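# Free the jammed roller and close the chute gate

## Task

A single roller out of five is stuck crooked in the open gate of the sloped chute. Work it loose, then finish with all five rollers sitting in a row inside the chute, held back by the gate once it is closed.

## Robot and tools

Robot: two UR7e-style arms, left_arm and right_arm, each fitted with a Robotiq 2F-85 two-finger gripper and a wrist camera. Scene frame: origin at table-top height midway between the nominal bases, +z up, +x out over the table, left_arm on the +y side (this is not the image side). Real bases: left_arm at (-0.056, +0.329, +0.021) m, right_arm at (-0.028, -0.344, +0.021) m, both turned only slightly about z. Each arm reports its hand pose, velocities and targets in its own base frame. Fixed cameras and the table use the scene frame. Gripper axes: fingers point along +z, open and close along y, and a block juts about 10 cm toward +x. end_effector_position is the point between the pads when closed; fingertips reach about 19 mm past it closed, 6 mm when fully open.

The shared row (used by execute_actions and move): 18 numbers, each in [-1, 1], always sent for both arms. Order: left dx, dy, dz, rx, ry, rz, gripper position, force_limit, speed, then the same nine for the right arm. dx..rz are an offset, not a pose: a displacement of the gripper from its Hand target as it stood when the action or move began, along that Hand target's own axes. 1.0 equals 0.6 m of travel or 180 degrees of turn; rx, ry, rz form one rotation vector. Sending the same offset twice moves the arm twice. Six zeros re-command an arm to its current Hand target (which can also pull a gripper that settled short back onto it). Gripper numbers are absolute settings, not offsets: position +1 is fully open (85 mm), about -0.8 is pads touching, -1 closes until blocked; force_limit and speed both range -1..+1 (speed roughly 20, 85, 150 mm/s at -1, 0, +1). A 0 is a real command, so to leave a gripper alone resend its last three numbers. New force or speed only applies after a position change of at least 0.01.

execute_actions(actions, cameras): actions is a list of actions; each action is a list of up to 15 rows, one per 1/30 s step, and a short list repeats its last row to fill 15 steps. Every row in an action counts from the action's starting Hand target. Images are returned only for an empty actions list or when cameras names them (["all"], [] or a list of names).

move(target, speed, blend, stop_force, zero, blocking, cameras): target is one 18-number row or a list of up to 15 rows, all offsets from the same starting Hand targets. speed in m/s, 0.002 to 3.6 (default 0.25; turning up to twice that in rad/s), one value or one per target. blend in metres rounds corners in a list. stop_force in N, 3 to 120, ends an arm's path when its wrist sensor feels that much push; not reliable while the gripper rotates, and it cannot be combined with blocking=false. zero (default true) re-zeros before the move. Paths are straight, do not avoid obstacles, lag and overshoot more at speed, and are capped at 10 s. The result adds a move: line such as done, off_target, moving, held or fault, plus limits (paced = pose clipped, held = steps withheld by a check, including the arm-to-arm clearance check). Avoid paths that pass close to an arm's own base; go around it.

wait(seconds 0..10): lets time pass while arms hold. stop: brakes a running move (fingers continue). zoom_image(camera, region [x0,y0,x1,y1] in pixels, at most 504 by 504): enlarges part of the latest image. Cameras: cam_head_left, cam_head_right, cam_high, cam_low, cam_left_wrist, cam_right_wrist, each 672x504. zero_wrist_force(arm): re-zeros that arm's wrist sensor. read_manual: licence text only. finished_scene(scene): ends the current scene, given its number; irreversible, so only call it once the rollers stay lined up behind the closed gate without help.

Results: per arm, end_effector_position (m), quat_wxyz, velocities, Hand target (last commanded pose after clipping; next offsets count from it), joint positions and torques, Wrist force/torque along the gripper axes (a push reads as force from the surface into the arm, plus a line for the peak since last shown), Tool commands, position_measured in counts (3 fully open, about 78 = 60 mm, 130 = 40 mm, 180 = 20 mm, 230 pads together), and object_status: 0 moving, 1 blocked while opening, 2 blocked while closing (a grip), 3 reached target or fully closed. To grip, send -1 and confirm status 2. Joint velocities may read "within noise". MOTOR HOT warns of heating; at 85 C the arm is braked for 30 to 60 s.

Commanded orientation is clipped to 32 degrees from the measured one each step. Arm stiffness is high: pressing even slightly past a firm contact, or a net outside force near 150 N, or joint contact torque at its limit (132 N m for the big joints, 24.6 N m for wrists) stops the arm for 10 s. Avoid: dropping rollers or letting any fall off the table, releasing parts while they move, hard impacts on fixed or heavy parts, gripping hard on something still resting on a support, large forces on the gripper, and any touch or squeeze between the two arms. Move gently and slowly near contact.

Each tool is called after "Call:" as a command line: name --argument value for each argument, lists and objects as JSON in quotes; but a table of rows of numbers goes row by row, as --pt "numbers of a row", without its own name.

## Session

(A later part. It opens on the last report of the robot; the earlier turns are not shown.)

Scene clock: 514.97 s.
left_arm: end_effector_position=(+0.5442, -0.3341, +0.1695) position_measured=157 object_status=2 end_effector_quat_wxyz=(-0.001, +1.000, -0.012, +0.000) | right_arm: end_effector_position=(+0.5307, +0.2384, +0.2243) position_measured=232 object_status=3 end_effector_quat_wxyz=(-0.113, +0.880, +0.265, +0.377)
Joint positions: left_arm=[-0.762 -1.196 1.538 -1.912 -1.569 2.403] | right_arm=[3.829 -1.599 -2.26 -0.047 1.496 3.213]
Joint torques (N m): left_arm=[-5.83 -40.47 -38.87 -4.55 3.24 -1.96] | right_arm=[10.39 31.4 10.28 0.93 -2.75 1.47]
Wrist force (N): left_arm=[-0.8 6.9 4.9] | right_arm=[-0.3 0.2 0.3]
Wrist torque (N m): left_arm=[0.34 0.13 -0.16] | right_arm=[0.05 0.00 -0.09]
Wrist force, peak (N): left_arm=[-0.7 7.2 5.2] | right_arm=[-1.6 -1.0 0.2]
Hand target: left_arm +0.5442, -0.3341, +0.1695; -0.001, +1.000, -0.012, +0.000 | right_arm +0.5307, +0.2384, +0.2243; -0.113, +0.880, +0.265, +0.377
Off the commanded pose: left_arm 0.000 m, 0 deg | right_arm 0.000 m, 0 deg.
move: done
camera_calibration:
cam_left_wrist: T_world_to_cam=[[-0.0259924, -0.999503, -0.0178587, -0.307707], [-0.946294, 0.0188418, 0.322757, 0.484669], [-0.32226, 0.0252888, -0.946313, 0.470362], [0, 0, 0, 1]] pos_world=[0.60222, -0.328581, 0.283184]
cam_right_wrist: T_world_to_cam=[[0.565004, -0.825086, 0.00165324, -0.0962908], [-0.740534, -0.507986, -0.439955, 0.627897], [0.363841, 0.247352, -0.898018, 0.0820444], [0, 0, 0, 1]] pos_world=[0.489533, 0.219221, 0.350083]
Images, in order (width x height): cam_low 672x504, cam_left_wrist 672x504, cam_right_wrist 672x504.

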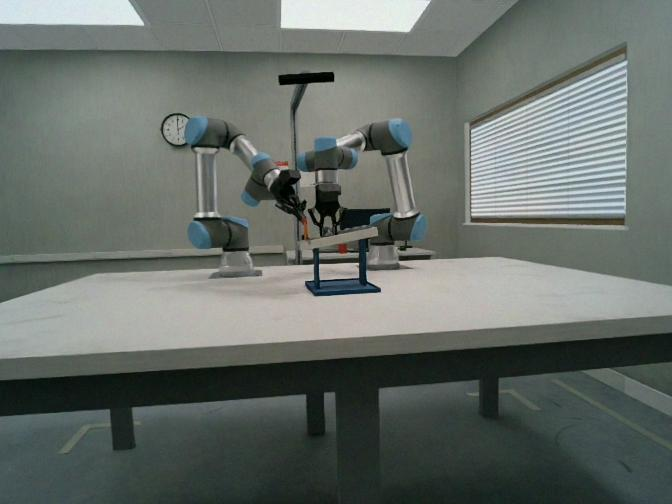

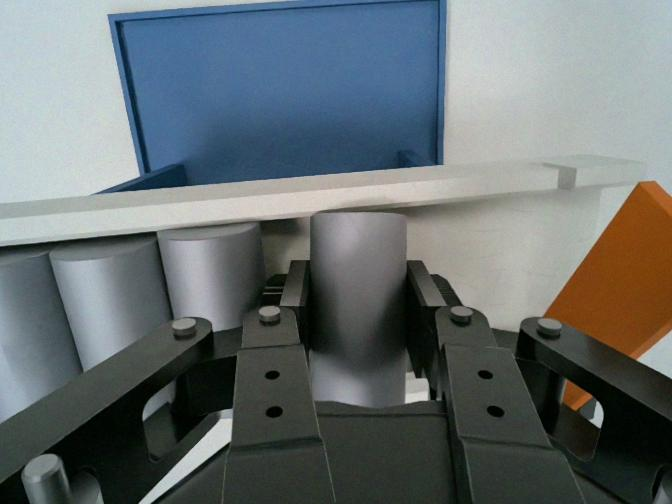

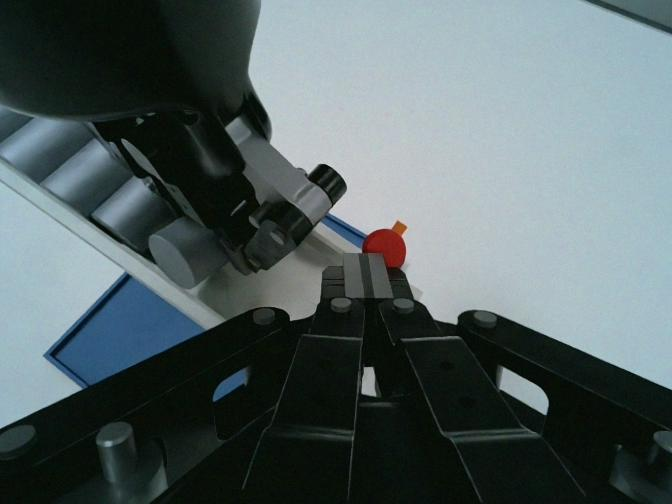

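Call:
move --pt "0 0 0 0 0 0 -1 -0.8 -1 -0.004 0.012 0.046 0 0 0 -1 1 0" --pt "0 0 0 0 0 0 -1 -0.8 -1 -0.0177 0.0142 0.0777 0 0 0 -1 1 0" --speed 0.04 --stop_force 12 --cameras '["cam_right_wrist","cam_left_wrist","cam_low"]'

Call:
zoom_image --camera "cam_low" --region '[270, 150, 410, 300]'

Scene clock: 524.70 s.
left_arm: end_effector_position=(+0.5442, -0.3341, +0.1695) position_measured=157 object_status=2 end_effector_quat_wxyz=(-0.001, +1.000, -0.012, +0.000) | right_arm: end_effector_position=(+0.5542, +0.2444, +0.1926) position_measured=232 object_status=3 end_effector_quat_wxyz=(-0.113, +0.880, +0.265, +0.377)
Joint positions: left_arm=[-0.762 -1.196 1.538 -1.912 -1.569 2.403] | right_arm=[3.803 -1.721 -2.234 0.051 1.515 3.195]
Joint torques (N m): left_arm=[-5.57 -42.27 -38.83 -4.46 3.29 -1.93] | right_arm=[10.84 10.84 8.09 4.29 -2.85 1.43]
Wrist force (N): left_arm=[-0.8 6.8 5.0] | right_arm=[-0.8 -0.7 -12.5]
Wrist torque (N m): left_arm=[0.33 0.13 -0.16] | right_arm=[0.00 -0.05 0.01]
Wrist force, peak (N): left_arm=[-0.7 7.4 5.2] | right_arm=[-2.7 -2.6 -26.7]
Hand target: left_arm +0.5442, -0.3341, +0.1695; -0.001, +1.000, -0.012, +0.000 | right_arm +0.5541, +0.2444, +0.1926; -0.113, +0.880, +0.265, +0.377 (not the last commanded pose)
Off the commanded pose: left_arm 0.000 m, 0 deg | right_arm 0.009 m, 0 deg.
move: contact (right_arm); path passed 1 of 2 targets
camera_calibration:
cam_left_wrist: T_world_to_cam=[[-0.0259924, -0.999503, -0.0178587, -0.307707], [-0.946294, 0.0188418, 0.322757, 0.484669], [-0.32226, 0.0252888, -0.946313, 0.470362], [0, 0, 0, 1]] pos_world=[0.60222, -0.328581, 0.283184]
cam_right_wrist: T_world_to_cam=[[0.565034, -0.825066, 0.00157881, -0.104505], [-0.740516, -0.507972, -0.440001, 0.634329], [0.363832, 0.247446, -0.897996, 0.0435552], [0, 0, 0, 1]] pos_world=[0.512933, 0.225221, 0.318383]
Images, in order (width x height): cam_low 672x504, cam_left_wrist 672x504, cam_right_wrist 672x504.

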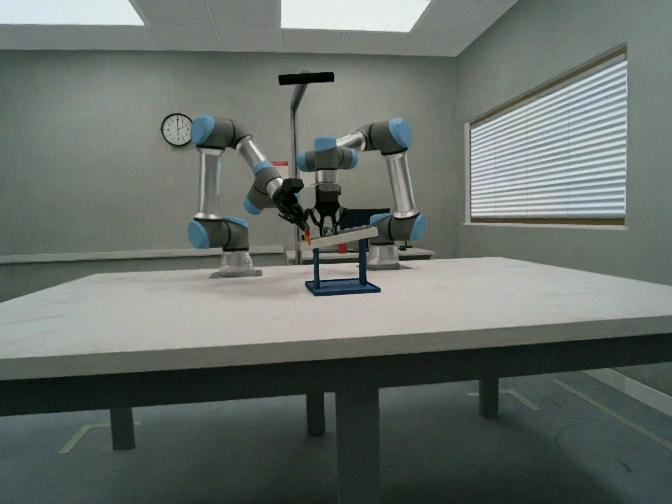

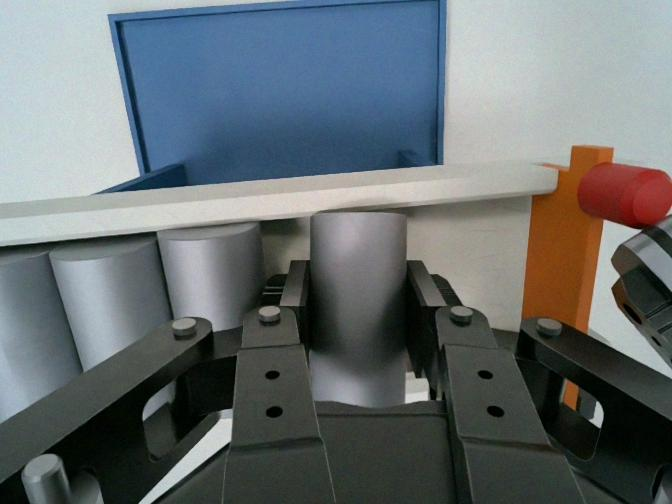

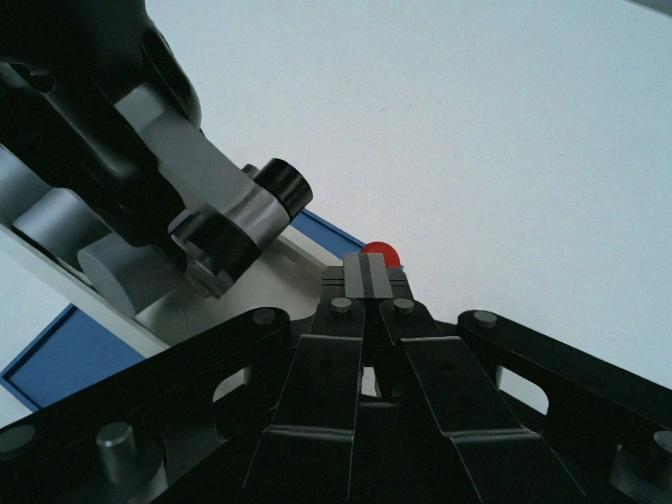

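Scaled by 3.360 from the camera's 672x504 image, which has a finer 960x720 frame.

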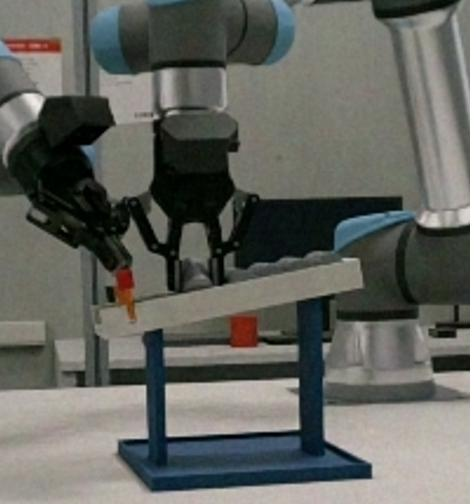

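Call:
move --pt "0 0 0 0 0 0 -1 -0.8 -1 0 0 -0.17 0 0 0 -1 1 0" --pt "0 0.0367 0.009 0 0 0 -1 -0.8 -1 0 0 -0.25 0 0 0 -1 1 0" --pt "0 0.0367 0.009 0 0 0 -0.1 -0.8 -1 0 0 -0.25 0 0 0 -1 1 0" --pt "0 0.0367 -0.15 0 0 0 -0.1 -0.8 -1 0 0 -0.25 0 0 0 -1 1 0" --speed '[0.1,0.04,0.05,0.06]' --cameras '["all"]'

Scene clock: 537.73 s.
left_arm: end_effector_position=(+0.5436, -0.3563, +0.2596) position_measured=142 object_status=3 end_effector_quat_wxyz=(-0.001, +1.000, -0.012, +0.000) | right_arm: end_effector_position=(+0.4636, +0.1845, +0.2961) position_measured=232 object_status=3 end_effector_quat_wxyz=(-0.113, +0.880, +0.265, +0.377)
Joint positions: left_arm=[-0.787 -1.218 1.332 -1.685 -1.569 2.378] | right_arm=[3.832 -1.247 -2.326 -0.333 1.494 3.215]
Joint torques (N m): left_arm=[-8.42 -30.78 -15.82 -4.9 0.13 -2.48] | right_arm=[-8.85 -0.87 36.72 4.44 1.56 -0.22]
Wrist force (N): left_arm=[1.4 3.3 3.4] | right_arm=[-0.3 0.4 0.0]
Wrist torque (N m): left_arm=[0.35 0.09 0.02] | right_arm=[0.08 0.00 -0.20]
Wrist force, peak (N): left_arm=[1.9 8.4 4.0] | right_arm=[-0.9 -0.6 -12.8]
Hand target: left_arm +0.5436, -0.3563, +0.2594; -0.001, +1.000, -0.012, +0.000 | right_arm +0.4636, +0.1845, +0.2961; -0.113, +0.880, +0.265, +0.377
Off the commanded pose: left_arm 0.000 m, 0 deg | right_arm 0.000 m, 0 deg.
move: done
camera_calibration:
cam_left_wrist: T_world_to_cam=[[-0.0259239, -0.999508, -0.0176748, -0.328314], [-0.946356, 0.0188411, 0.322575, 0.455542], [-0.322084, 0.0250891, -0.946379, 0.555838], [0, 0, 0, 1]] pos_world=[0.60162, -0.350681, 0.373284]
cam_right_wrist: T_world_to_cam=[[0.565034, -0.825066, 0.00157881, -0.102898], [-0.740516, -0.507972, -0.440001, 0.582351], [0.363832, 0.247446, -0.897996, 0.184283], [0, 0, 0, 1]] pos_world=[0.422333, 0.165321, 0.421883]

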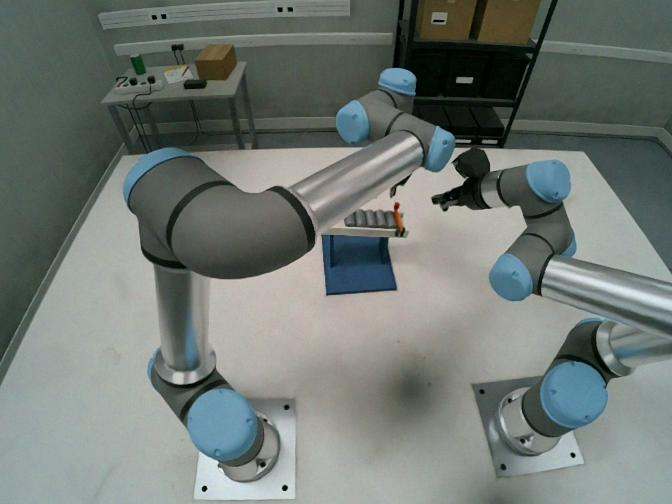

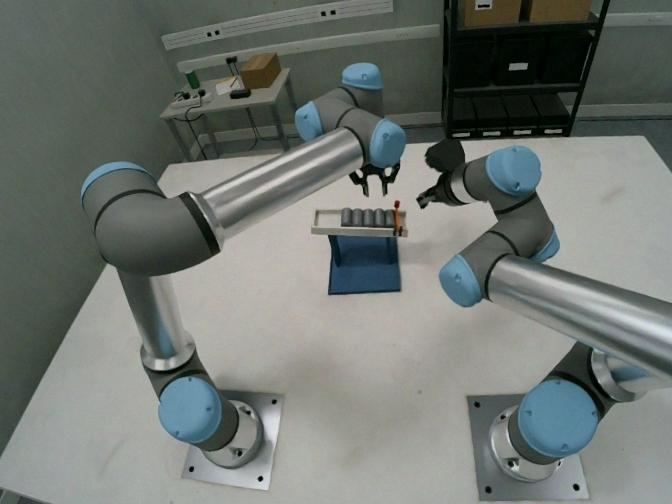

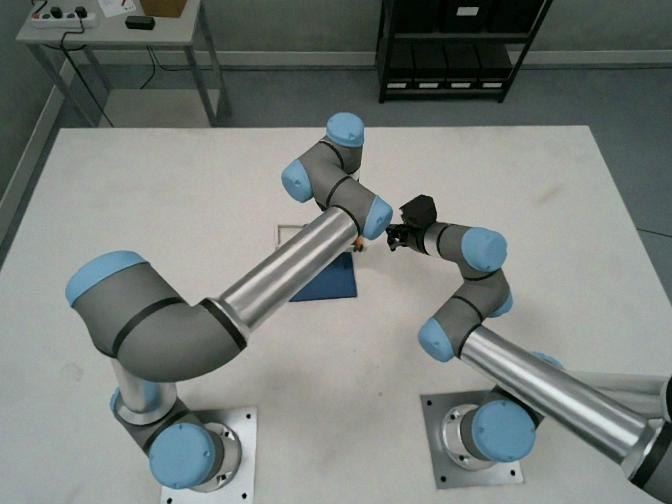

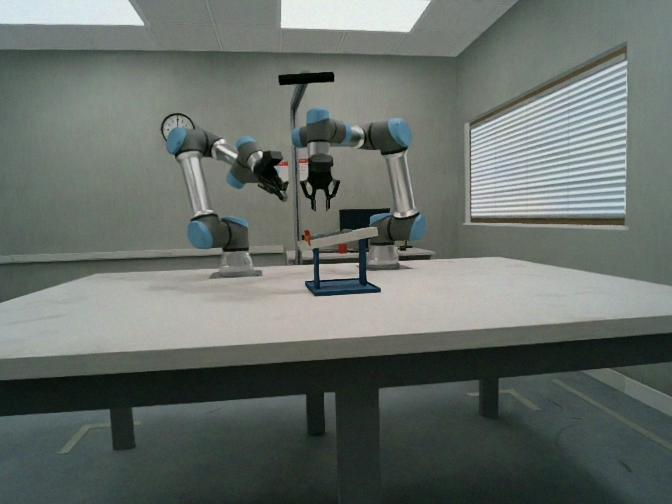

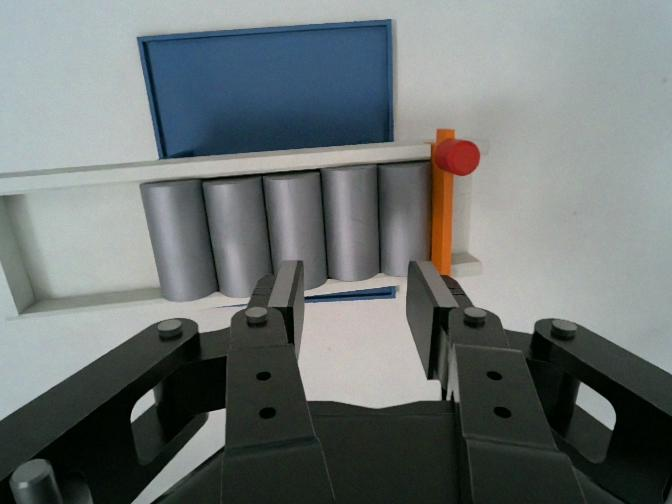

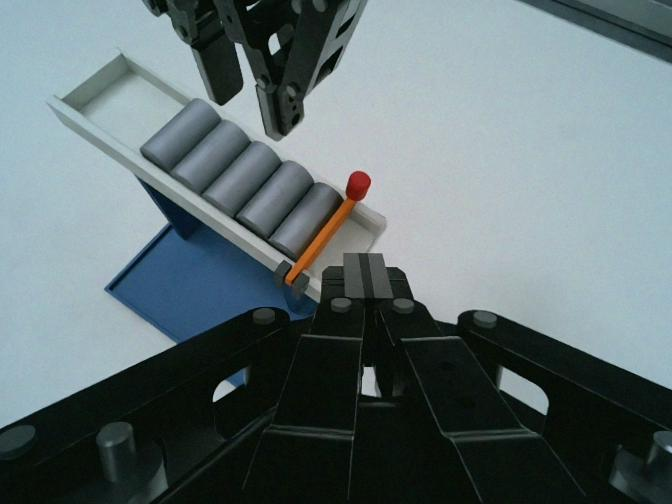

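Perfect.

Call:
finished_scene --scene 1

The scene is finished: the task was done.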